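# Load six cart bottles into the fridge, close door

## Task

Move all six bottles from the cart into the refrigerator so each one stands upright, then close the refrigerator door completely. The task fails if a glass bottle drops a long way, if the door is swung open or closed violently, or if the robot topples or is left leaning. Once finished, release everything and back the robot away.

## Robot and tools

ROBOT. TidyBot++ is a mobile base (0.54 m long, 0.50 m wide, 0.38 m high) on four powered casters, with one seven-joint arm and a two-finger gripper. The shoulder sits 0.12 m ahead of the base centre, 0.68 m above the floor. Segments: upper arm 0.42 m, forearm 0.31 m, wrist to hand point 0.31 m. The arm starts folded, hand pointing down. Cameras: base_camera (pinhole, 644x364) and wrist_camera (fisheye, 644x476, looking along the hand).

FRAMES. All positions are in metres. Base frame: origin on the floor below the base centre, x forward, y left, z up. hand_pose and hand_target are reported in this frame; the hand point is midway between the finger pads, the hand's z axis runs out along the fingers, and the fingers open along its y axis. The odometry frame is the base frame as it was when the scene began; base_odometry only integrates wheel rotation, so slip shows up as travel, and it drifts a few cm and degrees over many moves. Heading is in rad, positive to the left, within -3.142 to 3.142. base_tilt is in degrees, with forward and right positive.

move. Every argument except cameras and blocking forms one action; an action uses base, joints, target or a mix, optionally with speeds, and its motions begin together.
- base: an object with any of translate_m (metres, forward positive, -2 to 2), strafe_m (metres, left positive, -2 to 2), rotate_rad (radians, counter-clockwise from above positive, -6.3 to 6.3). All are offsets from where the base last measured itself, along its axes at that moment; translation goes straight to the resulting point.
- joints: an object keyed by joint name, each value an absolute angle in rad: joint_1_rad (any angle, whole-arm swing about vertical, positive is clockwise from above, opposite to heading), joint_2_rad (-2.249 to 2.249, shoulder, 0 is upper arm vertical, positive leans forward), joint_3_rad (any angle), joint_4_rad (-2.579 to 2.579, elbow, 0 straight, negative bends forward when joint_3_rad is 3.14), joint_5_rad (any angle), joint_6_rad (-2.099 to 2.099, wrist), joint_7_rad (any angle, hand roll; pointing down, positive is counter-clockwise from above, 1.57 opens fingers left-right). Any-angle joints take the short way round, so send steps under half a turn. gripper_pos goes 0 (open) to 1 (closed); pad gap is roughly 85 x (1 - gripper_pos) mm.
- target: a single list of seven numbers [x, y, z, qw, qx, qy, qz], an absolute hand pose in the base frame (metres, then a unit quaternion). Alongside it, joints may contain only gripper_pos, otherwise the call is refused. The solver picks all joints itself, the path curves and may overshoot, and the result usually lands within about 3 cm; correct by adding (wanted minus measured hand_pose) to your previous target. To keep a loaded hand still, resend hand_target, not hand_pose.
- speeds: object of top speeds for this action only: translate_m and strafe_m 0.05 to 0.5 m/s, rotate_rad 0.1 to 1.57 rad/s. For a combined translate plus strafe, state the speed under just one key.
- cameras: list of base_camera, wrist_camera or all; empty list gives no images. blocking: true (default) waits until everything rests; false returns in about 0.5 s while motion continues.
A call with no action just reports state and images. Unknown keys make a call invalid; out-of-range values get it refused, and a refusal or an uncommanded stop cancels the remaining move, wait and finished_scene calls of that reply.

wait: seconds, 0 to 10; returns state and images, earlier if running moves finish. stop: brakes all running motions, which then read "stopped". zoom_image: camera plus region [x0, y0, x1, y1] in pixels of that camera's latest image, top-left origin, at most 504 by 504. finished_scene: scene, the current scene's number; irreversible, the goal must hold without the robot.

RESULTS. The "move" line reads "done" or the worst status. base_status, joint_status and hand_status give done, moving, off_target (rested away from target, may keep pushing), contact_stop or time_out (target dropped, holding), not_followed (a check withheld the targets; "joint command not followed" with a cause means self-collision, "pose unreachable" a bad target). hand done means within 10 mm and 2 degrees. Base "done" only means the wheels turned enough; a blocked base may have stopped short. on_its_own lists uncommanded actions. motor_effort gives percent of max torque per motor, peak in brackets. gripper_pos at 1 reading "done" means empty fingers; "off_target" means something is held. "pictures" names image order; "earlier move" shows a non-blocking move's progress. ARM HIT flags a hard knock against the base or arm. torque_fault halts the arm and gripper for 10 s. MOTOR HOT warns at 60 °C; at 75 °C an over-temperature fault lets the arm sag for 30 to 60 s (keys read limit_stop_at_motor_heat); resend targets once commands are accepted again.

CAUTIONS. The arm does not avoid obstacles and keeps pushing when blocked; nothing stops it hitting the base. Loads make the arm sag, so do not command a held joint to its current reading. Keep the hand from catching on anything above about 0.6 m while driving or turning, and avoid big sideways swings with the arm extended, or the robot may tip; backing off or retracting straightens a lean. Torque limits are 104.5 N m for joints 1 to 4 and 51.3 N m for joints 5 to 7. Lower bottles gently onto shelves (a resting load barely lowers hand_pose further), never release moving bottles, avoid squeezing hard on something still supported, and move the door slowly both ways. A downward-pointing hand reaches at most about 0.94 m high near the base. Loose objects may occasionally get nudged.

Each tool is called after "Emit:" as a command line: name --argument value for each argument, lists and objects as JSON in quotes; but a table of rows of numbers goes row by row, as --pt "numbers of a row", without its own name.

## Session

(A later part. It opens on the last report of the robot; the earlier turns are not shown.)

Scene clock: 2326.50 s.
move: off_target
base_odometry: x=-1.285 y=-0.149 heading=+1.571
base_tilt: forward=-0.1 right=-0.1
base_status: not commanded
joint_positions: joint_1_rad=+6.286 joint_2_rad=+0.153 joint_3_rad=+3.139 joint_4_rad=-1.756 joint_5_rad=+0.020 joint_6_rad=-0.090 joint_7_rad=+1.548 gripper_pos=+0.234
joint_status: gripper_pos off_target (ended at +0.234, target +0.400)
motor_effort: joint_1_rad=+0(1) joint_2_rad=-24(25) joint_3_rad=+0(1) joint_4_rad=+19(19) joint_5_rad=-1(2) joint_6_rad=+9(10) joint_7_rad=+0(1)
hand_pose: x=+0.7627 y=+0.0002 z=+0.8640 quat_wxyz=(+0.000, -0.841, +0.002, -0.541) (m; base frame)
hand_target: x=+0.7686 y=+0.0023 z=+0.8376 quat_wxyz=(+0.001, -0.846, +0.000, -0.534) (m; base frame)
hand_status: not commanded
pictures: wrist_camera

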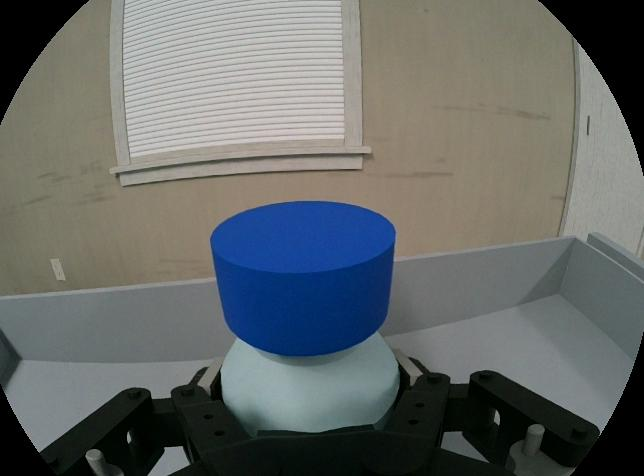

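Gripped. Lift first.

Emit:
move --joints '{"joint_2_rad": 0.12, "joint_4_rad": -1.30, "joint_6_rad": -0.56}' --cameras '["wrist_camera"]'

Emit:
move --base '{"translate_m": -0.38}' --joints '{"joint_2_rad": -0.385, "joint_4_rad": -1.76, "joint_6_rad": -0.63}' --cameras '["wrist_camera"]'

Scene clock: 2333.23 s.
move: done
base_odometry: x=-1.285 y=-0.149 heading=+1.571
base_tilt: forward=-0.1 right=-0.1
base_status: not commanded
joint_positions: joint_1_rad=+6.286 joint_2_rad=+0.158 joint_3_rad=+3.139 joint_4_rad=-1.346 joint_5_rad=+0.020 joint_6_rad=-0.532 joint_7_rad=+1.548 gripper_pos=+0.234
joint_status: all done
motor_effort: joint_1_rad=-1(1) joint_2_rad=-31(33) joint_3_rad=-1(1) joint_4_rad=+24(26) joint_5_rad=-1(2) joint_6_rad=+12(14) joint_7_rad=+0(1)
hand_pose: x=+0.7772 y=-0.0025 z=+0.9783 quat_wxyz=(-0.003, -0.851, +0.005, -0.525) (m; base frame)
hand_target: x=+0.7657 y=+0.0023 z=+1.0229 quat_wxyz=(+0.001, -0.836, +0.000, -0.549) (m; base frame)
hand_status: not commanded
pictures: wrist_camera

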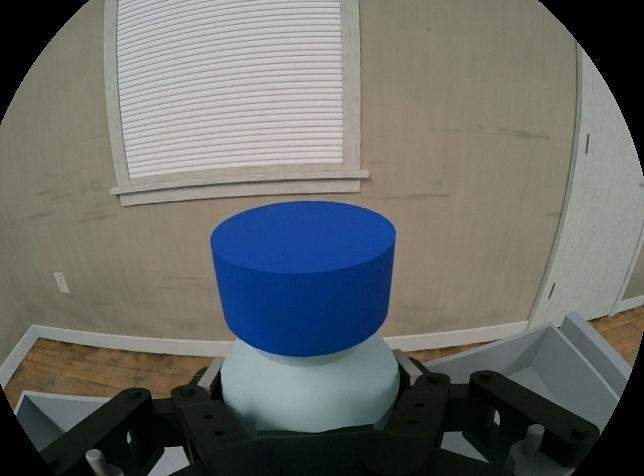

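Scene clock: 2335.37 s.
move: done
base_odometry: x=-1.285 y=-0.529 heading=+1.571
base_tilt: forward=-0.1 right=-0.1
base_status: done
joint_positions: joint_1_rad=+6.286 joint_2_rad=-0.365 joint_3_rad=+3.139 joint_4_rad=-1.747 joint_5_rad=+0.020 joint_6_rad=-0.606 joint_7_rad=+1.548 gripper_pos=+0.234
joint_status: all done
motor_effort: joint_1_rad=+0(2) joint_2_rad=-11(35) joint_3_rad=+0(2) joint_4_rad=+24(25) joint_5_rad=-1(1) joint_6_rad=+12(14) joint_7_rad=+0(0)
hand_pose: x=+0.5623 y=-0.0021 z=+1.0078 quat_wxyz=(-0.004, -0.838, +0.006, -0.546) (m; base frame)
hand_target: x=+0.5517 y=+0.0022 z=+1.0020 quat_wxyz=(+0.000, -0.843, +0.000, -0.538) (m; base frame)
hand_status: not commanded
pictures: wrist_camera

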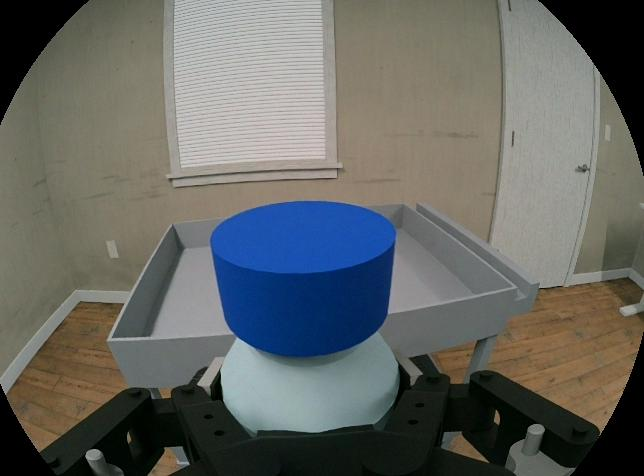

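Emit:
move --base '{"translate_m": -0.137, "strafe_m": -0.311, "rotate_rad": 3.441}' --speeds '{"rotate_rad": 1.3}' --cameras '["all"]'

Scene clock: 2352.67 s.
move: done
base_odometry: x=-0.974 y=-0.666 heading=-1.271
base_tilt: forward=-0.1 right=-0.1
base_status: done
joint_positions: joint_1_rad=+6.285 joint_2_rad=-0.365 joint_3_rad=+3.139 joint_4_rad=-1.749 joint_5_rad=+0.020 joint_6_rad=-0.606 joint_7_rad=+1.548 gripper_pos=+0.234
joint_status: not commanded
motor_effort: joint_1_rad=-1(2) joint_2_rad=-11(14) joint_3_rad=+0(2) joint_4_rad=+24(24) joint_5_rad=-1(2) joint_6_rad=+12(14) joint_7_rad=+0(1)
hand_pose: x=+0.5621 y=-0.0020 z=+1.0066 quat_wxyz=(-0.004, -0.839, +0.006, -0.544) (m; base frame)
hand_target: x=+0.5517 y=+0.0022 z=+1.0020 quat_wxyz=(+0.000, -0.843, +0.000, -0.538) (m; base frame)
hand_status: not commanded
pictures: base_camera, wrist_camera

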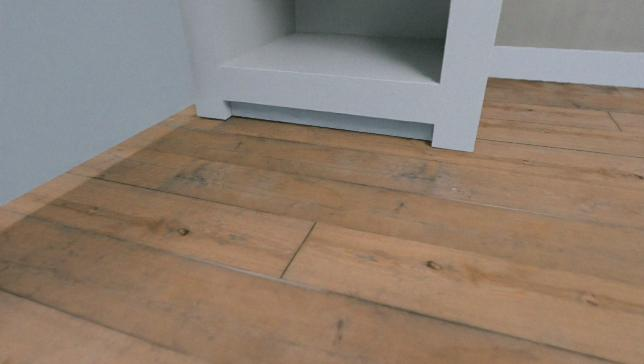

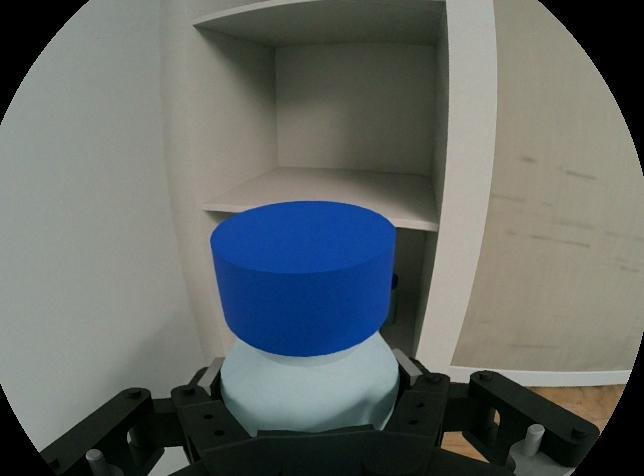

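Emit:
move --base '{"translate_m": 0.25}' --speeds '{"translate_m": 0.25}' --joints '{"joint_2_rad": 0.47, "joint_4_rad": -1.93, "joint_6_rad": 0.385}' --cameras '["all"]'

Scene clock: 2364.63 s.
move: done
base_odometry: x=-0.900 y=-0.905 heading=-1.270
base_tilt: forward=-0.1 right=-0.1
base_status: done
joint_positions: joint_1_rad=+6.285 joint_2_rad=+0.447 joint_3_rad=+3.139 joint_4_rad=-1.919 joint_5_rad=+0.020 joint_6_rad=+0.303 joint_7_rad=+1.548 gripper_pos=+0.234
joint_status: all done
motor_effort: joint_1_rad=+0(1) joint_2_rad=-36(39) joint_3_rad=-1(1) joint_4_rad=+19(24) joint_5_rad=-1(1) joint_6_rad=+12(13) joint_7_rad=+0(1)
hand_pose: x=+0.7954 y=+0.0032 z=+0.6897 quat_wxyz=(+0.004, -0.858, +0.000, -0.513) (m; base frame)
hand_target: x=+0.8030 y=+0.0023 z=+0.6914 quat_wxyz=(+0.001, -0.846, +0.000, -0.534) (m; base frame)
hand_status: not commanded
pictures: base_camera, wrist_camera

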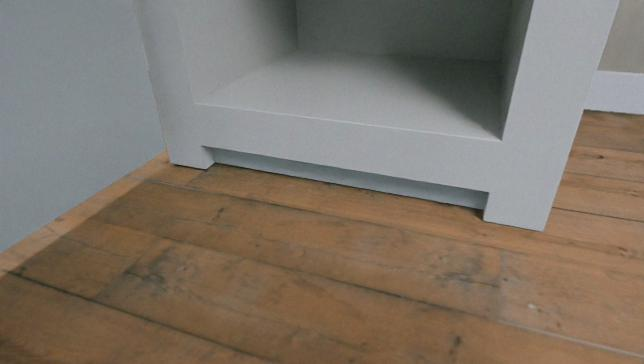

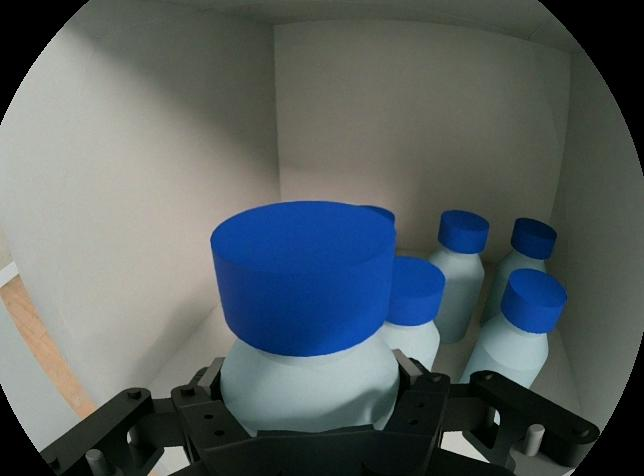

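Emit:
zoom_image --camera "wrist_camera" --region '[320, 190, 600, 400]'

Scaled by 1.800.

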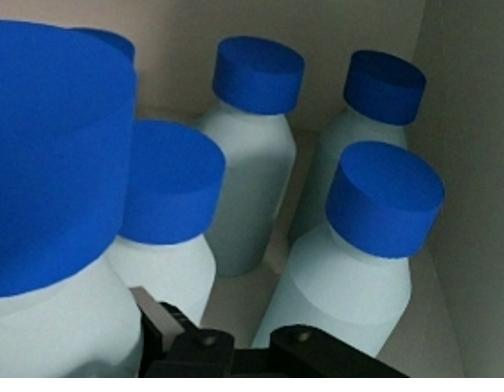

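Emit:
move --base '{"translate_m": 0.01, "strafe_m": 0.021}' --speeds '{"translate_m": 0.2}' --cameras '["wrist_camera"]'

Emit:
move --joints '{"joint_2_rad": 0.80, "joint_4_rad": -1.507, "joint_6_rad": 0.315}' --cameras '["wrist_camera"]'

Scene clock: 2411.63 s.
move: done
base_odometry: x=-0.877 y=-0.909 heading=-1.270
base_tilt: forward=-0.1 right=-0.1
base_status: done
joint_positions: joint_1_rad=+6.279 joint_2_rad=+0.449 joint_3_rad=+3.139 joint_4_rad=-1.921 joint_5_rad=+0.020 joint_6_rad=+0.307 joint_7_rad=+1.548 gripper_pos=+0.234
joint_status: not commanded
motor_effort: joint_1_rad=+0(2) joint_2_rad=-36(37) joint_3_rad=-1(3) joint_4_rad=+18(19) joint_5_rad=-1(1) joint_6_rad=+12(12) joint_7_rad=+0(1)
hand_pose: x=+0.7952 y=+0.0073 z=+0.6888 quat_wxyz=(+0.005, -0.858, -0.002, -0.514) (m; base frame)
hand_target: x=+0.8030 y=+0.0023 z=+0.6914 quat_wxyz=(+0.001, -0.846, +0.000, -0.534) (m; base frame)
hand_status: not commanded
pictures: wrist_camera

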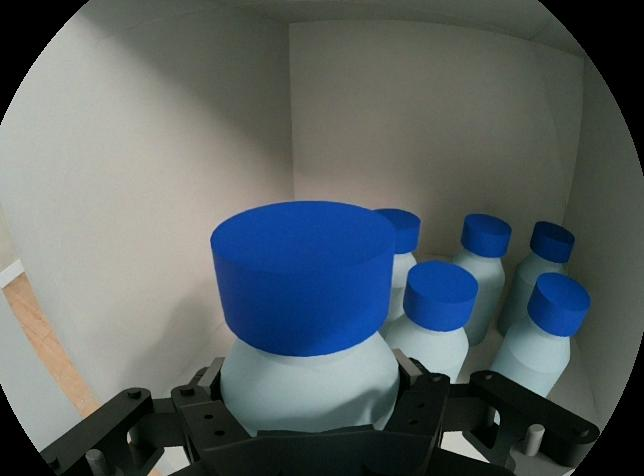

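Scene clock: 2413.23 s.
move: done
base_odometry: x=-0.877 y=-0.909 heading=-1.270
base_tilt: forward=-0.1 right=-0.1
base_status: not commanded
joint_positions: joint_1_rad=+6.279 joint_2_rad=+0.776 joint_3_rad=+3.139 joint_4_rad=-1.552 joint_5_rad=+0.020 joint_6_rad=+0.307 joint_7_rad=+1.548 gripper_pos=+0.234
joint_status: all done
motor_effort: joint_1_rad=-1(1) joint_2_rad=-46(48) joint_3_rad=-1(1) joint_4_rad=+19(20) joint_5_rad=-1(1) joint_6_rad=+12(13) joint_7_rad=+0(1)
hand_pose: x=+0.9225 y=+0.0078 z=+0.6310 quat_wxyz=(+0.006, -0.847, -0.002, -0.532) (m; base frame)
hand_target: x=+0.9379 y=+0.0023 z=+0.6366 quat_wxyz=(+0.001, -0.839, +0.000, -0.544) (m; base frame)
hand_status: not commanded
pictures: wrist_camera

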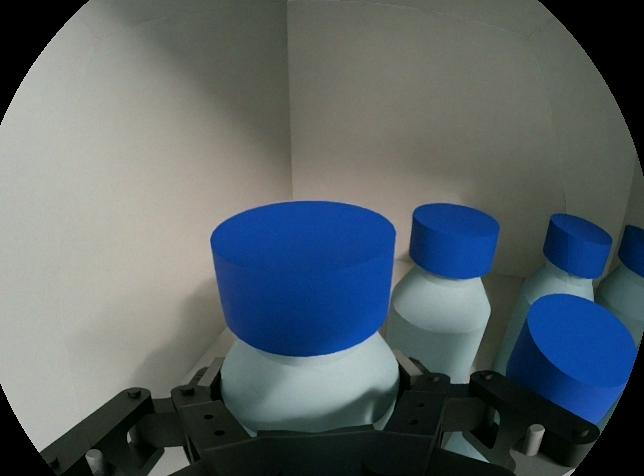

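Emit:
move --joints '{"joint_2_rad": 0.862, "joint_4_rad": -1.483, "joint_6_rad": 0.385}' --cameras '["wrist_camera"]'

Emit:
move --joints '{"joint_2_rad": 0.88, "joint_4_rad": -1.483, "joint_6_rad": 0.385}' --cameras '[]'

Emit:
move --joints '{"joint_2_rad": 0.897, "joint_4_rad": -1.483, "joint_6_rad": 0.38}' --cameras '["wrist_camera"]'

Scene clock: 2430.83 s.
move: done
base_odometry: x=-0.877 y=-0.909 heading=-1.270
base_tilt: forward=-0.1 right=-0.1
base_status: not commanded
joint_positions: joint_1_rad=+6.278 joint_2_rad=+0.831 joint_3_rad=+3.139 joint_4_rad=-1.521 joint_5_rad=+0.020 joint_6_rad=+0.329 joint_7_rad=+1.548 gripper_pos=+0.234
joint_status: all done
motor_effort: joint_1_rad=+1(3) joint_2_rad=-48(49) joint_3_rad=+0(2) joint_4_rad=+19(20) joint_5_rad=-1(2) joint_6_rad=+13(13) joint_7_rad=+0(1)
hand_pose: x=+0.9329 y=+0.0093 z=+0.6081 quat_wxyz=(+0.006, -0.848, -0.003, -0.531) (m; base frame)
hand_target: x=+0.9512 y=+0.0023 z=+0.6178 quat_wxyz=(+0.001, -0.831, +0.000, -0.557) (m; base frame)
hand_status: not commanded
pictures: wrist_camera

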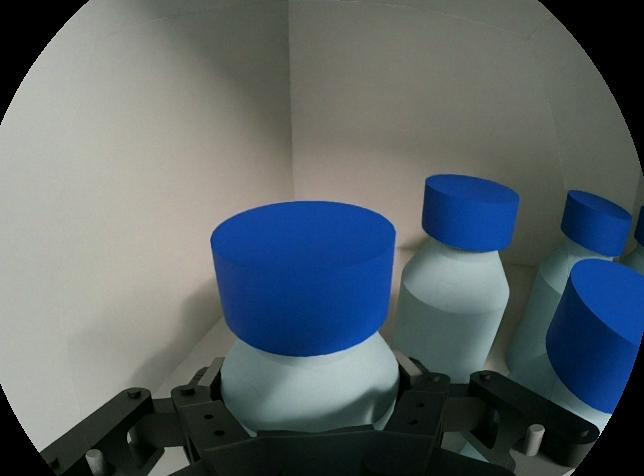

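Scene clock: 2431.40 s.
move: done
base_odometry: x=-0.877 y=-0.909 heading=-1.270
base_tilt: forward=-0.1 right=-0.1
base_status: not commanded
joint_positions: joint_1_rad=+6.277 joint_2_rad=+0.839 joint_3_rad=+3.139 joint_4_rad=-1.519 joint_5_rad=+0.020 joint_6_rad=+0.330 joint_7_rad=+1.548 gripper_pos=+0.234
joint_status: all done
motor_effort: joint_1_rad=+1(3) joint_2_rad=-46(48) joint_3_rad=+0(1) joint_4_rad=+18(19) joint_5_rad=-1(2) joint_6_rad=+11(13) joint_7_rad=+0(0)
hand_pose: x=+0.9331 y=+0.0096 z=+0.6026 quat_wxyz=(+0.006, -0.849, -0.003, -0.528) (m; base frame)
hand_target: x=+0.9499 y=+0.0023 z=+0.6028 quat_wxyz=(+0.001, -0.835, +0.000, -0.550) (m; base frame)
hand_status: not commanded
pictures: none
No camera images: "cameras" was empty.

Scene clock: 2431.93 s.
move: done
base_odometry: x=-0.877 y=-0.909 heading=-1.270
base_tilt: forward=-0.1 right=-0.1
base_status: not commanded
joint_positions: joint_1_rad=+6.277 joint_2_rad=+0.842 joint_3_rad=+3.139 joint_4_rad=-1.515 joint_5_rad=+0.020 joint_6_rad=+0.330 joint_7_rad=+1.548 gripper_pos=+0.234
joint_status: all done
motor_effort: joint_1_rad=+1(2) joint_2_rad=-44(46) joint_3_rad=+0(1) joint_4_rad=+17(18) joint_5_rad=-1(1) joint_6_rad=+11(11) joint_7_rad=+0(0)
hand_pose: x=+0.9344 y=+0.0096 z=+0.6023 quat_wxyz=(+0.006, -0.849, -0.003, -0.529) (m; base frame)
hand_target: x=+0.9478 y=+0.0023 z=+0.5873 quat_wxyz=(+0.001, -0.841, +0.000, -0.540) (m; base frame)
hand_status: not commanded
pictures: wrist_camera

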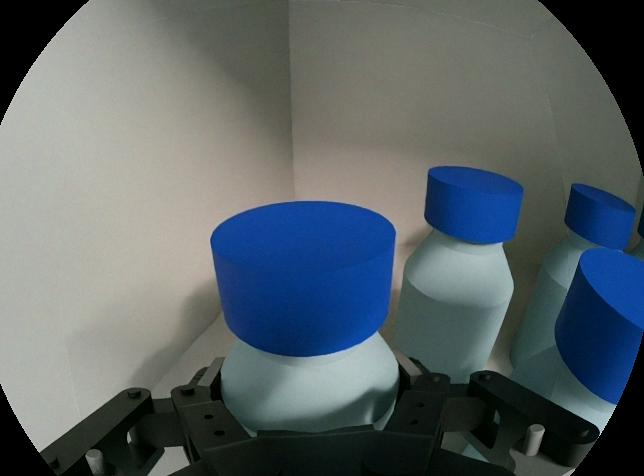

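Emit:
move --joints '{"joint_2_rad": 0.912, "joint_4_rad": -1.483, "joint_6_rad": 0.40}' --cameras '[]'

Emit:
move --joints '{"joint_2_rad": 0.888, "joint_4_rad": -1.483, "joint_6_rad": 0.40}' --cameras '[]'

Emit:
move --joints '{"gripper_pos": 0.05}' --cameras '["wrist_camera"]'

Scene clock: 2445.97 s.
move: done
base_odometry: x=-0.877 y=-0.909 heading=-1.270
base_tilt: forward=-0.1 right=-0.1
base_status: not commanded
joint_positions: joint_1_rad=+6.277 joint_2_rad=+0.852 joint_3_rad=+3.139 joint_4_rad=-1.511 joint_5_rad=+0.020 joint_6_rad=+0.349 joint_7_rad=+1.548 gripper_pos=+0.234
joint_status: all done
motor_effort: joint_1_rad=+1(1) joint_2_rad=-43(44) joint_3_rad=+0(0) joint_4_rad=+17(18) joint_5_rad=-1(2) joint_6_rad=+10(10) joint_7_rad=+0(0)
hand_pose: x=+0.9375 y=+0.0098 z=+0.6018 quat_wxyz=(+0.007, -0.845, -0.003, -0.535) (m; base frame)
hand_target: x=+0.9489 y=+0.0023 z=+0.5805 quat_wxyz=(+0.001, -0.840, +0.000, -0.542) (m; base frame)
hand_status: not commanded
pictures: none
No camera images: "cameras" was empty.

Scene clock: 2446.57 s.
move: done
base_odometry: x=-0.877 y=-0.909 heading=-1.270
base_tilt: forward=-0.1 right=-0.1
base_status: not commanded
joint_positions: joint_1_rad=+6.277 joint_2_rad=+0.852 joint_3_rad=+3.139 joint_4_rad=-1.511 joint_5_rad=+0.020 joint_6_rad=+0.349 joint_7_rad=+1.548 gripper_pos=+0.234
joint_status: all done
motor_effort: joint_1_rad=+1(2) joint_2_rad=-43(44) joint_3_rad=+1(1) joint_4_rad=+17(17) joint_5_rad=-1(1) joint_6_rad=+10(11) joint_7_rad=+0(0)
hand_pose: x=+0.9375 y=+0.0098 z=+0.6018 quat_wxyz=(+0.007, -0.845, -0.003, -0.535) (m; base frame)
hand_target: x=+0.9511 y=+0.0023 z=+0.6005 quat_wxyz=(+0.001, -0.834, +0.000, -0.552) (m; base frame)
hand_status: not commanded
pictures: none
No camera images: "cameras" was empty.

Scene clock: 2447.37 s.
move: done
base_odometry: x=-0.877 y=-0.909 heading=-1.270
base_tilt: forward=-0.1 right=-0.1
base_status: not commanded
joint_positions: joint_1_rad=+6.278 joint_2_rad=+0.852 joint_3_rad=+3.139 joint_4_rad=-1.502 joint_5_rad=+0.020 joint_6_rad=+0.352 joint_7_rad=+1.548 gripper_pos=+0.050
joint_status: all done
motor_effort: joint_1_rad=-1(2) joint_2_rad=-42(46) joint_3_rad=-1(1) joint_4_rad=+15(17) joint_5_rad=-1(2) joint_6_rad=+8(11) joint_7_rad=+0(1)
hand_pose: x=+0.9412 y=+0.0095 z=+0.6071 quat_wxyz=(+0.007, -0.842, -0.003, -0.540) (m; base frame)
hand_target: x=+0.9511 y=+0.0023 z=+0.6005 quat_wxyz=(+0.001, -0.834, +0.000, -0.552) (m; base frame)
hand_status: not commanded
pictures: wrist_camera

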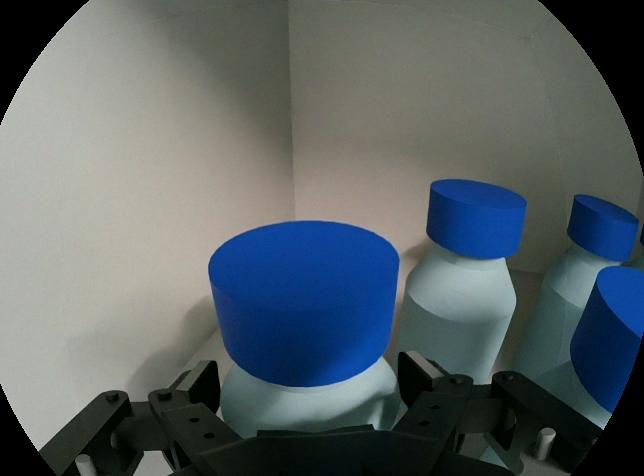

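Emit:
move --base '{"translate_m": -0.45, "strafe_m": 0.0225}' --speeds '{"translate_m": 0.3}' --cameras '["all"]'

Scene clock: 2455.60 s.
move: done
base_odometry: x=-0.989 y=-0.472 heading=-1.270
base_tilt: forward=-0.1 right=-0.1
base_status: done
joint_positions: joint_1_rad=+6.280 joint_2_rad=+0.852 joint_3_rad=+3.139 joint_4_rad=-1.495 joint_5_rad=+0.020 joint_6_rad=+0.355 joint_7_rad=+1.548 gripper_pos=+0.050
joint_status: not commanded
motor_effort: joint_1_rad=-1(2) joint_2_rad=-42(43) joint_3_rad=-1(2) joint_4_rad=+15(16) joint_5_rad=-1(2) joint_6_rad=+8(10) joint_7_rad=+0(1)
hand_pose: x=+0.9439 y=+0.0079 z=+0.6113 quat_wxyz=(+0.006, -0.839, -0.002, -0.543) (m; base frame)
hand_target: x=+0.9511 y=+0.0023 z=+0.6005 quat_wxyz=(+0.001, -0.834, +0.000, -0.552) (m; base frame)
hand_status: not commanded
pictures: base_camera, wrist_camera

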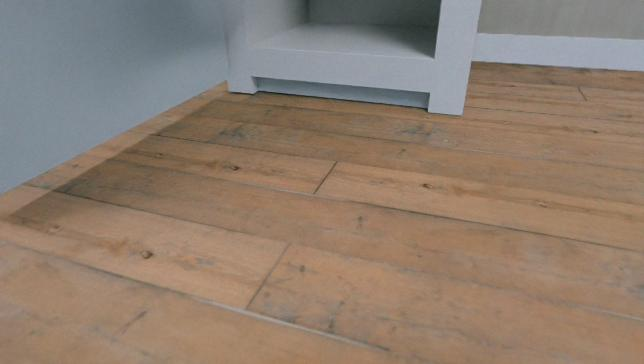

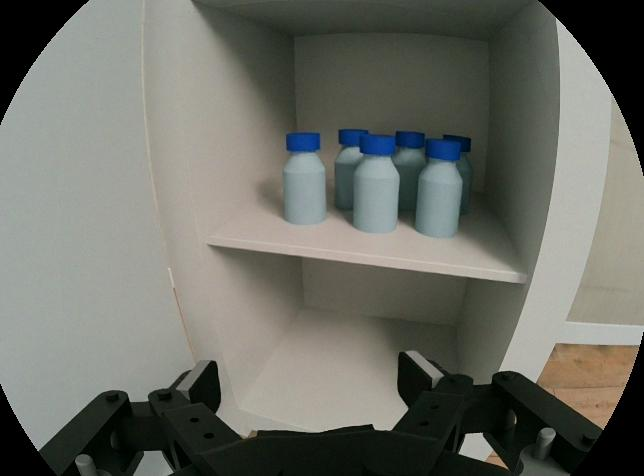

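Emit:
move --base '{"translate_m": -0.15}' --speeds '{"translate_m": 0.4}' --joints '{"joint_2_rad": -0.385, "joint_4_rad": -1.76, "joint_6_rad": -0.195, "gripper_pos": 1}' --cameras '["wrist_camera"]'

Emit:
move --base '{"rotate_rad": 1.27}' --speeds '{"rotate_rad": 1.3}' --cameras '["all"]'

Scene clock: 2512.13 s.
move: done
base_odometry: x=-1.033 y=-0.329 heading=-1.270
base_tilt: forward=-0.1 right=-0.1
base_status: done
joint_positions: joint_1_rad=+6.280 joint_2_rad=-0.365 joint_3_rad=+3.139 joint_4_rad=-1.724 joint_5_rad=+0.020 joint_6_rad=-0.143 joint_7_rad=+1.548 gripper_pos=+0.999
joint_status: all done
motor_effort: joint_1_rad=+0(1) joint_2_rad=-9(47) joint_3_rad=+0(2) joint_4_rad=+20(20) joint_5_rad=-1(1) joint_6_rad=+9(11) joint_7_rad=+0(0)
hand_pose: x=+0.5867 y=+0.0035 z=+1.1622 quat_wxyz=(+0.002, -0.682, +0.000, -0.731) (m; base frame)
hand_target: x=+0.5806 y=+0.0023 z=+1.1332 quat_wxyz=(+0.001, -0.707, +0.000, -0.707) (m; base frame)
hand_status: not commanded
pictures: wrist_camera

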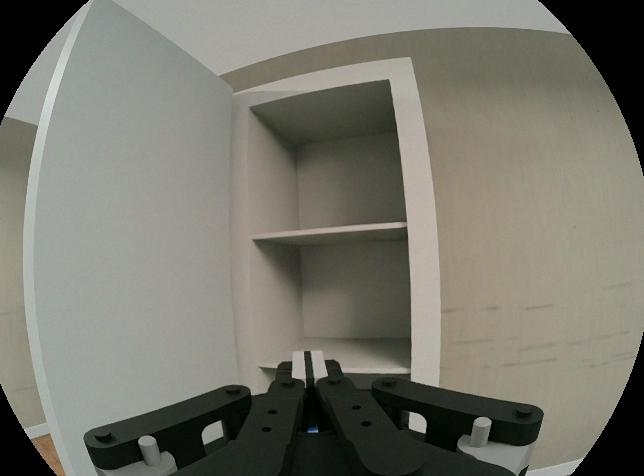

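Scene clock: 2514.27 s.
move: done
base_odometry: x=-1.033 y=-0.329 heading=+0.000
base_tilt: forward=-0.1 right=-0.1
base_status: done
joint_positions: joint_1_rad=+6.280 joint_2_rad=-0.365 joint_3_rad=+3.139 joint_4_rad=-1.726 joint_5_rad=+0.020 joint_6_rad=-0.146 joint_7_rad=+1.548 gripper_pos=+0.999
joint_status: not commanded
motor_effort: joint_1_rad=+0(2) joint_2_rad=-9(10) joint_3_rad=+0(2) joint_4_rad=+19(20) joint_5_rad=-1(1) joint_6_rad=+9(11) joint_7_rad=+0(0)
hand_pose: x=+0.5869 y=+0.0034 z=+1.1603 quat_wxyz=(+0.002, -0.684, +0.000, -0.729) (m; base frame)
hand_target: x=+0.5806 y=+0.0023 z=+1.1332 quat_wxyz=(+0.001, -0.707, +0.000, -0.707) (m; base frame)
hand_status: not commanded
pictures: base_camera, wrist_camera

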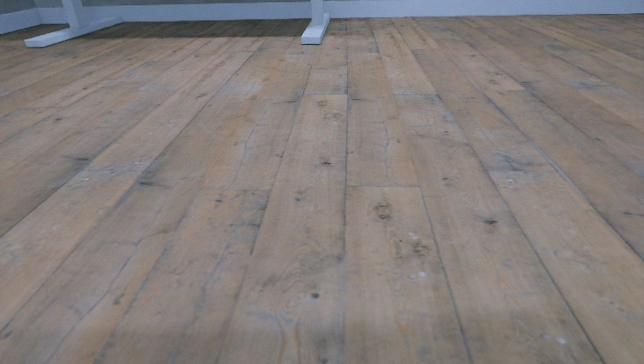

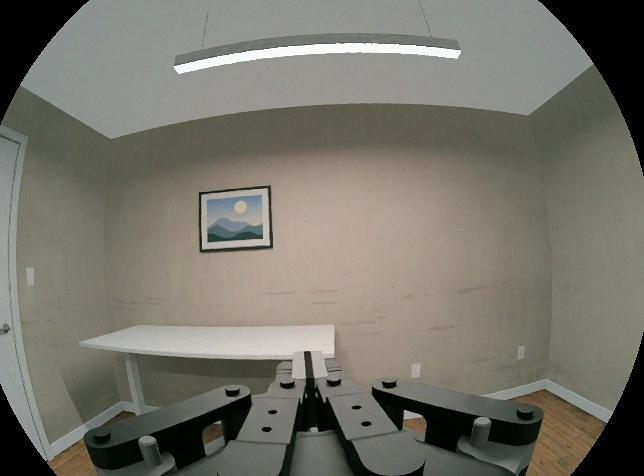

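Emit:
move --base '{"translate_m": 1.28, "strafe_m": -0.12, "rotate_rad": 3.883}' --speeds '{"rotate_rad": 1.2}' --joints '{"joint_6_rad": -0.25}' --cameras '["all"]'

Scene clock: 2536.20 s.
move: done
base_odometry: x=+0.247 y=-0.449 heading=-2.401
base_tilt: forward=-0.1 right=-0.1
base_status: done
joint_positions: joint_1_rad=+6.280 joint_2_rad=-0.373 joint_3_rad=+3.139 joint_4_rad=-1.729 joint_5_rad=+0.020 joint_6_rad=-0.211 joint_7_rad=+1.548 gripper_pos=+0.999
joint_status: all done
motor_effort: joint_1_rad=+0(2) joint_2_rad=-8(11) joint_3_rad=+0(2) joint_4_rad=+20(20) joint_5_rad=-1(1) joint_6_rad=+9(11) joint_7_rad=+0(1)
hand_pose: x=+0.5840 y=+0.0028 z=+1.1421 quat_wxyz=(+0.001, -0.706, +0.000, -0.709) (m; base frame)
hand_target: x=+0.5801 y=+0.0023 z=+1.1160 quat_wxyz=(+0.001, -0.726, +0.000, -0.688) (m; base frame)
hand_status: not commanded
pictures: base_camera, wrist_camera

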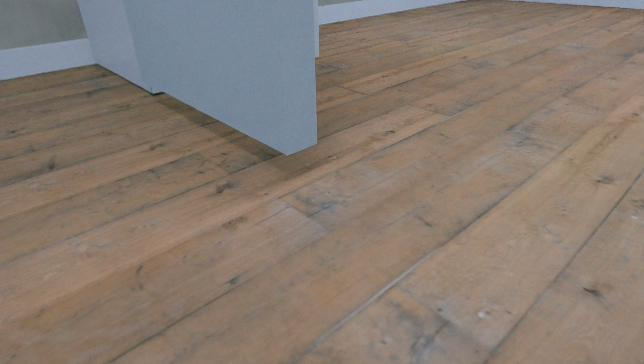

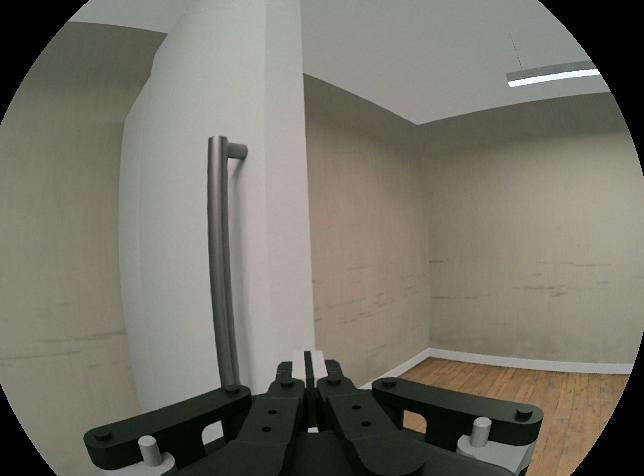

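Emit:
move --base '{"translate_m": 0.323, "strafe_m": 0.654, "rotate_rad": -0.741}' --speeds '{"translate_m": 0.4}' --cameras '["all"]'

Scene clock: 2589.50 s.
move: done
base_odometry: x=+0.450 y=-1.150 heading=+3.141
base_tilt: forward=-0.1 right=-0.1
base_status: done
joint_positions: joint_1_rad=+6.281 joint_2_rad=-0.373 joint_3_rad=+3.140 joint_4_rad=-1.729 joint_5_rad=+0.020 joint_6_rad=-0.211 joint_7_rad=+1.548 gripper_pos=+0.999
joint_status: not commanded
motor_effort: joint_1_rad=-1(2) joint_2_rad=-8(10) joint_3_rad=+0(2) joint_4_rad=+20(20) joint_5_rad=-1(1) joint_6_rad=+10(10) joint_7_rad=+0(1)
hand_pose: x=+0.5839 y=+0.0023 z=+1.1422 quat_wxyz=(+0.001, -0.705, +0.001, -0.709) (m; base frame)
hand_target: x=+0.5801 y=+0.0023 z=+1.1160 quat_wxyz=(+0.001, -0.726, +0.000, -0.688) (m; base frame)
hand_status: not commanded
pictures: base_camera, wrist_camera

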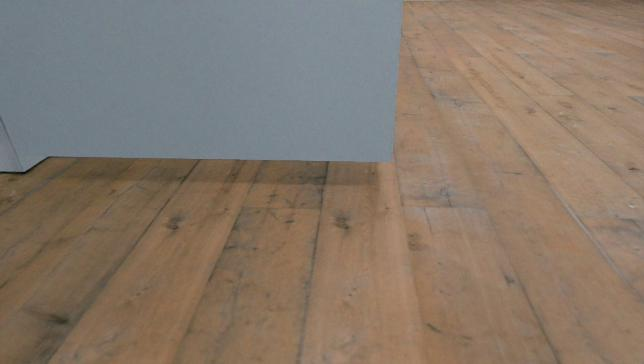

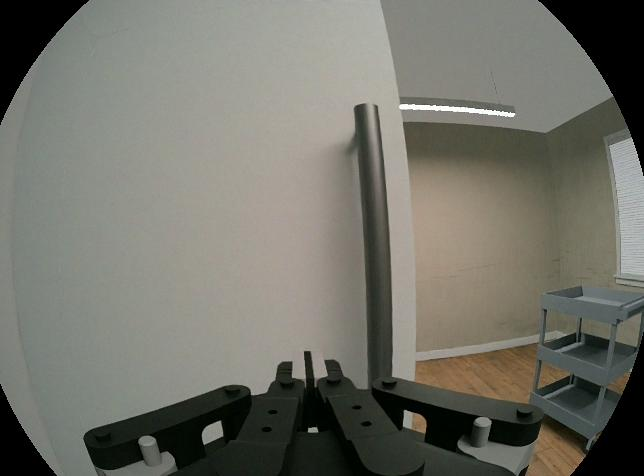

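Emit:
move --joints '{"joint_2_rad": 0.592, "joint_4_rad": -2.096, "joint_6_rad": 1.08}' --base '{"strafe_m": -0.03}' --speeds '{"strafe_m": 0.2}' --cameras '["all"]'

Scene clock: 2634.73 s.
move: done
base_odometry: x=+0.450 y=-1.120 heading=+3.140
base_tilt: forward=-0.1 right=-0.1
base_status: done
joint_positions: joint_1_rad=+6.277 joint_2_rad=+0.555 joint_3_rad=+3.136 joint_4_rad=-2.071 joint_5_rad=+0.020 joint_6_rad=+1.025 joint_7_rad=+1.548 gripper_pos=+0.999
joint_status: all done
motor_effort: joint_1_rad=-1(6) joint_2_rad=-31(35) joint_3_rad=-1(6) joint_4_rad=+13(20) joint_5_rad=-1(5) joint_6_rad=+9(11) joint_7_rad=+0(1)
hand_pose: x=+0.8066 y=+0.0137 z=+0.7564 quat_wxyz=(+0.015, -0.718, -0.004, -0.696) (m; base frame)
hand_target: x=+0.8026 y=+0.0022 z=+0.7368 quat_wxyz=(+0.001, -0.720, +0.000, -0.694) (m; base frame)
hand_status: not commanded
pictures: base_camera, wrist_camera

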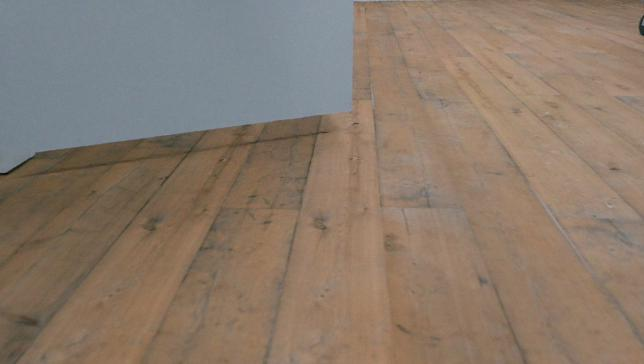

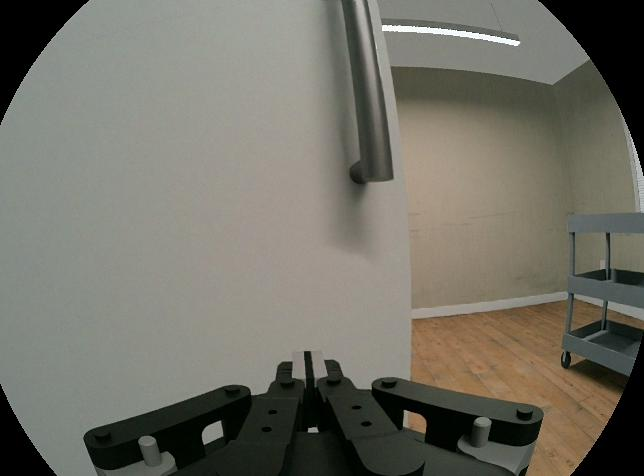

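Emit:
move --cameras '["all"]'

Scene clock: 2662.73 s.
base_odometry: x=+0.450 y=-1.120 heading=+3.140
base_tilt: forward=-0.1 right=-0.1
base_status: done
joint_positions: joint_1_rad=+6.277 joint_2_rad=+0.555 joint_3_rad=+3.136 joint_4_rad=-2.071 joint_5_rad=+0.020 joint_6_rad=+1.027 joint_7_rad=+1.548 gripper_pos=+0.999
joint_status: all done
motor_effort: joint_1_rad=+0(6) joint_2_rad=-31(35) joint_3_rad=-1(6) joint_4_rad=+12(20) joint_5_rad=-1(5) joint_6_rad=+9(11) joint_7_rad=+0(1)
hand_pose: x=+0.8066 y=+0.0137 z=+0.7572 quat_wxyz=(+0.015, -0.717, -0.004, -0.697) (m; base frame)
hand_target: x=+0.8026 y=+0.0022 z=+0.7368 quat_wxyz=(+0.001, -0.720, +0.000, -0.694) (m; base frame)
hand_status: not commanded
pictures: base_camera, wrist_camera

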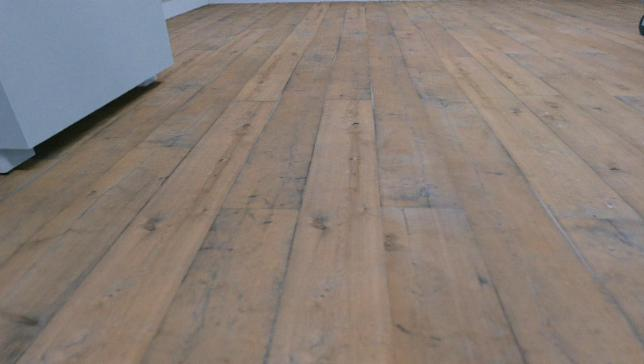

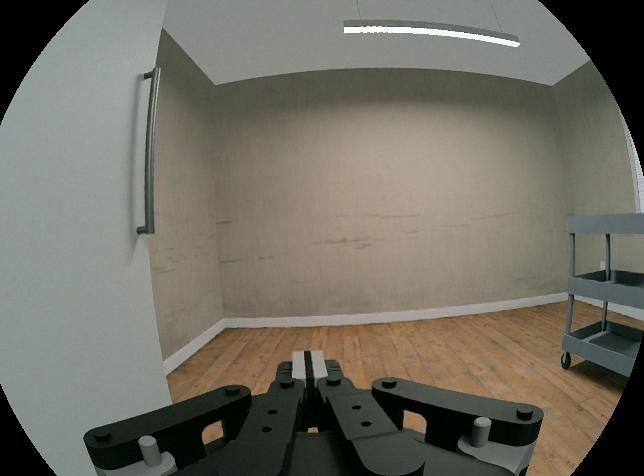

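Emit:
move --base '{"translate_m": 1.40, "strafe_m": -0.72, "rotate_rad": 1.52}' --speeds '{"rotate_rad": 0.8}' --cameras '["all"]'

Scene clock: 2686.87 s.
move: done
base_odometry: x=-0.949 y=-0.398 heading=-1.623
base_tilt: forward=-0.1 right=-0.1
base_status: done
joint_positions: joint_1_rad=+6.281 joint_2_rad=+0.555 joint_3_rad=+3.137 joint_4_rad=-2.073 joint_5_rad=+0.020 joint_6_rad=+1.030 joint_7_rad=+1.548 gripper_pos=+0.999
joint_status: not commanded
motor_effort: joint_1_rad=+0(3) joint_2_rad=-31(34) joint_3_rad=-1(3) joint_4_rad=+12(13) joint_5_rad=-1(2) joint_6_rad=+9(11) joint_7_rad=+0(0)
hand_pose: x=+0.8062 y=+0.0107 z=+0.7572 quat_wxyz=(+0.014, -0.717, -0.003, -0.697) (m; base frame)
hand_target: x=+0.8026 y=+0.0022 z=+0.7368 quat_wxyz=(+0.001, -0.720, +0.000, -0.694) (m; base frame)
hand_status: not commanded
pictures: base_camera, wrist_camera

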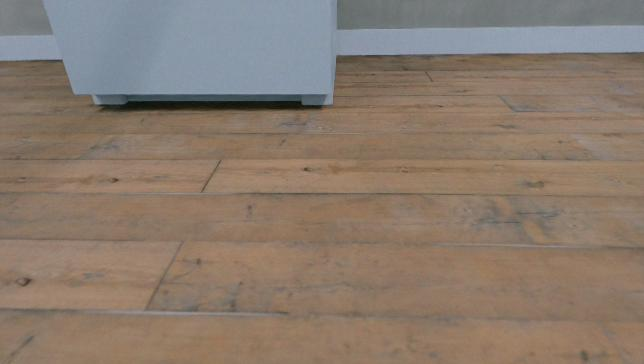

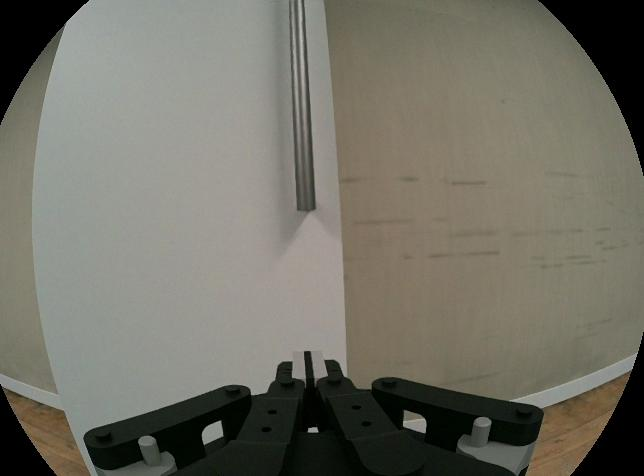

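Emit:
zoom_image --camera "base_camera" --region '[230, 0, 400, 130]'

Emit:
zoom_image --camera "wrist_camera" --region '[250, 120, 450, 420]'

Scaled by 2.965.

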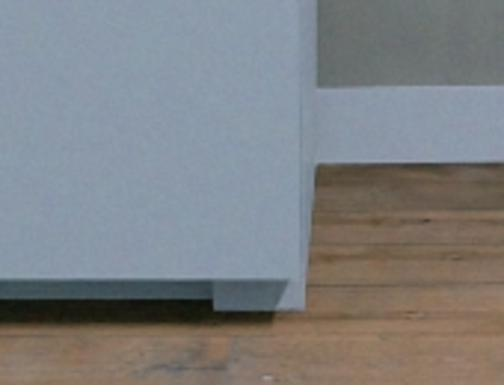

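Scaled by 1.680.

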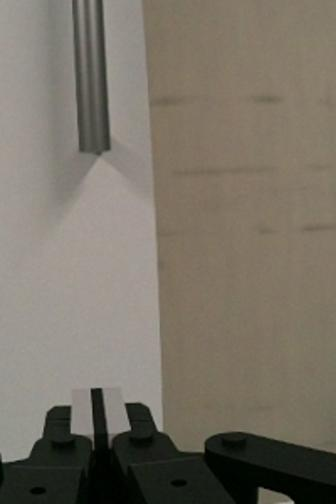

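Emit:
move --base '{"translate_m": 0.33, "strafe_m": 0.06}' --speeds '{"translate_m": 0.25}' --cameras '["all"]'

Scene clock: 2732.23 s.
move: done
base_odometry: x=-0.907 y=-0.731 heading=-1.623
base_tilt: forward=-0.1 right=-0.1
base_status: done
joint_positions: joint_1_rad=+6.283 joint_2_rad=+0.556 joint_3_rad=+3.137 joint_4_rad=-2.095 joint_5_rad=+0.020 joint_6_rad=+1.055 joint_7_rad=+1.548 gripper_pos=+0.999
joint_status: not commanded
motor_effort: joint_1_rad=+1(3) joint_2_rad=-28(33) joint_3_rad=+0(3) joint_4_rad=+13(23) joint_5_rad=-1(2) joint_6_rad=+6(10) joint_7_rad=-1(1)
hand_pose: x=+0.8002 y=+0.0096 z=+0.7542 quat_wxyz=(+0.013, -0.716, -0.002, -0.698) (m; base frame)
hand_target: x=+0.8026 y=+0.0022 z=+0.7368 quat_wxyz=(+0.001, -0.720, +0.000, -0.694) (m; base frame)
hand_status: not commanded
pictures: base_camera, wrist_camera

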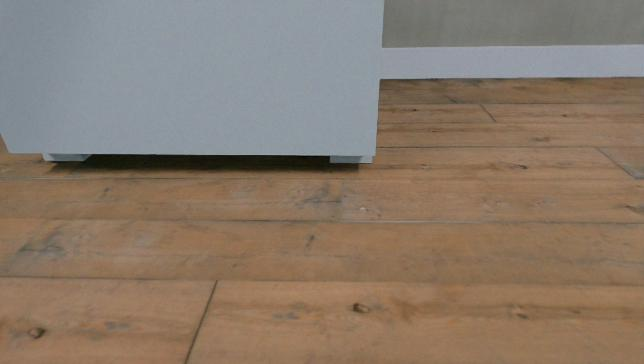

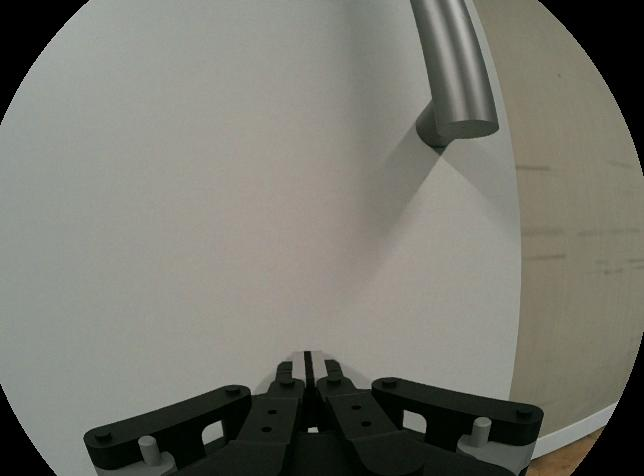

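Emit:
zoom_image --camera "base_camera" --region '[300, 0, 430, 180]'

Emit:
move --base '{"translate_m": 0.02}' --speeds '{"translate_m": 0.05}' --cameras '["all"]'

Scaled by 2.800.

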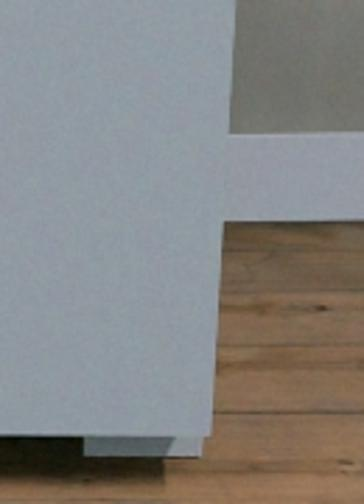

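Scene clock: 2741.47 s.
move: done
base_odometry: x=-0.907 y=-0.750 heading=-1.623
base_tilt: forward=-0.2 right=-0.1
base_status: done
joint_positions: joint_1_rad=+6.284 joint_2_rad=+0.531 joint_3_rad=+3.137 joint_4_rad=-2.154 joint_5_rad=+0.020 joint_6_rad=+1.086 joint_7_rad=+1.548 gripper_pos=+0.999
joint_status: not commanded
motor_effort: joint_1_rad=+0(3) joint_2_rad=-20(28) joint_3_rad=-1(2) joint_4_rad=+23(26) joint_5_rad=-1(2) joint_6_rad=+4(8) joint_7_rad=+0(1)
hand_pose: x=+0.7818 y=+0.0091 z=+0.7538 quat_wxyz=(+0.013, -0.717, -0.002, -0.697) (m; base frame)
hand_target: x=+0.8026 y=+0.0022 z=+0.7368 quat_wxyz=(+0.001, -0.720, +0.000, -0.694) (m; base frame)
hand_status: not commanded
pictures: base_camera, wrist_camera

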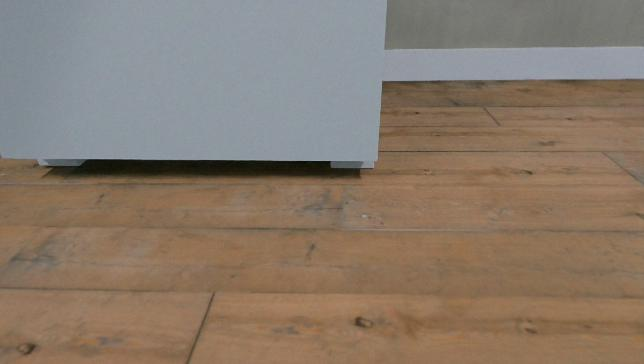

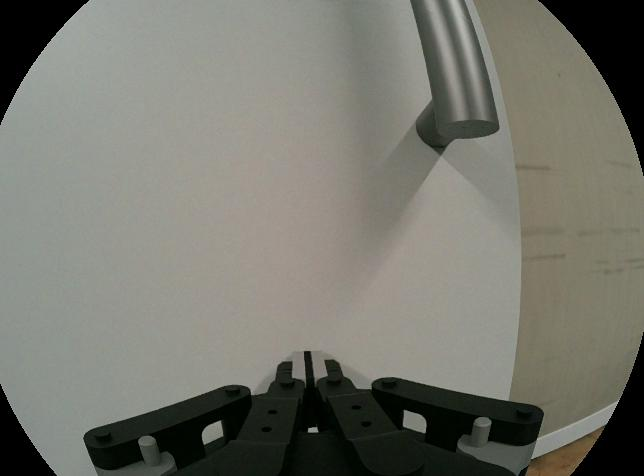

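Emit:
move --base '{"translate_m": -0.2}' --speeds '{"translate_m": 0.2}' --cameras '["base_camera"]'

Emit:
move --base '{"translate_m": 0.49, "strafe_m": -0.81, "rotate_rad": 1.12}' --joints '{"joint_2_rad": -0.385, "joint_4_rad": -1.76, "joint_6_rad": -0.25}' --cameras '["all"]'

Scene clock: 2765.27 s.
move: done
base_odometry: x=-0.897 y=-0.551 heading=-1.623
base_tilt: forward=-0.1 right=-0.1
base_status: done
joint_positions: joint_1_rad=+6.284 joint_2_rad=+0.564 joint_3_rad=+3.137 joint_4_rad=-2.096 joint_5_rad=+0.020 joint_6_rad=+1.086 joint_7_rad=+1.548 gripper_pos=+0.999
joint_status: not commanded
motor_effort: joint_1_rad=+0(3) joint_2_rad=-31(34) joint_3_rad=-1(2) joint_4_rad=+12(22) joint_5_rad=-1(3) joint_6_rad=+10(11) joint_7_rad=+0(0)
hand_pose: x=+0.8007 y=+0.0093 z=+0.7579 quat_wxyz=(+0.013, -0.708, -0.002, -0.706) (m; base frame)
hand_target: x=+0.8026 y=+0.0022 z=+0.7368 quat_wxyz=(+0.001, -0.720, +0.000, -0.694) (m; base frame)
hand_status: not commanded
pictures: base_camera

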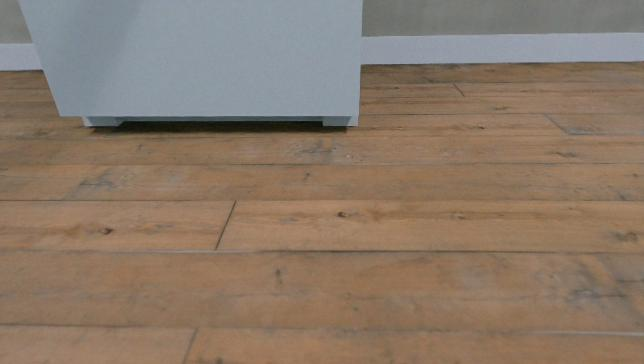

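Scene clock: 2768.67 s.
move: done
base_odometry: x=-1.731 y=-0.998 heading=-0.503
base_tilt: forward=-0.1 right=-0.1
base_status: done
joint_positions: joint_1_rad=+6.279 joint_2_rad=-0.367 joint_3_rad=+3.138 joint_4_rad=-1.779 joint_5_rad=+0.020 joint_6_rad=-0.201 joint_7_rad=+1.548 gripper_pos=+0.999
joint_status: all done
motor_effort: joint_1_rad=+0(2) joint_2_rad=-8(34) joint_3_rad=+0(3) joint_4_rad=+20(20) joint_5_rad=-1(2) joint_6_rad=+9(12) joint_7_rad=+0(1)
hand_pose: x=+0.5892 y=+0.0043 z=+1.1116 quat_wxyz=(+0.002, -0.722, -0.001, -0.692) (m; base frame)
hand_target: x=+0.5802 y=+0.0023 z=+1.1161 quat_wxyz=(+0.001, -0.726, +0.000, -0.688) (m; base frame)
hand_status: not commanded
pictures: base_camera, wrist_camera

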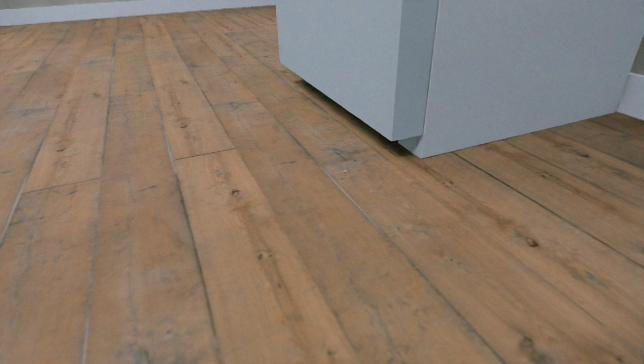

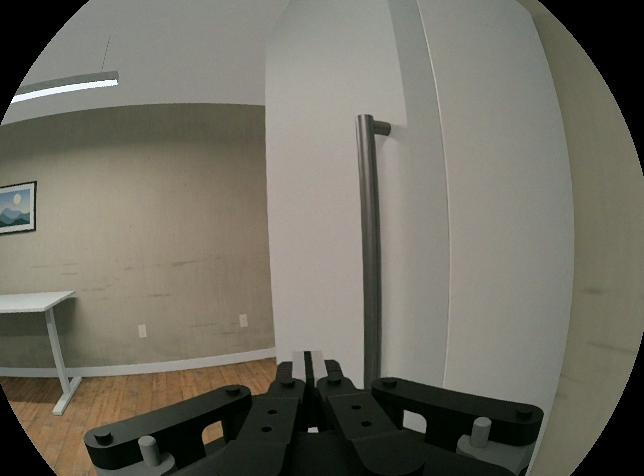

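Emit:
zoom_image --camera "wrist_camera" --region '[360, 0, 560, 400]'

Emit:
zoom_image --camera "base_camera" --region '[270, 0, 480, 170]'

Scaled by 1.260.

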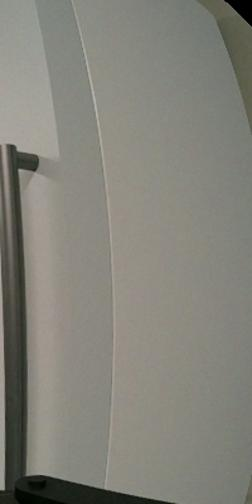

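Scaled by 2.400.

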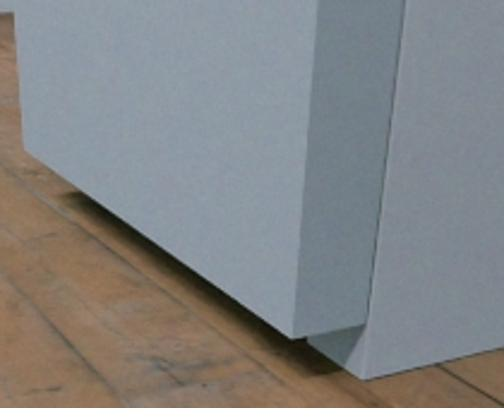

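Emit:
finished_scene --scene 1

The scene is finished: the task was done.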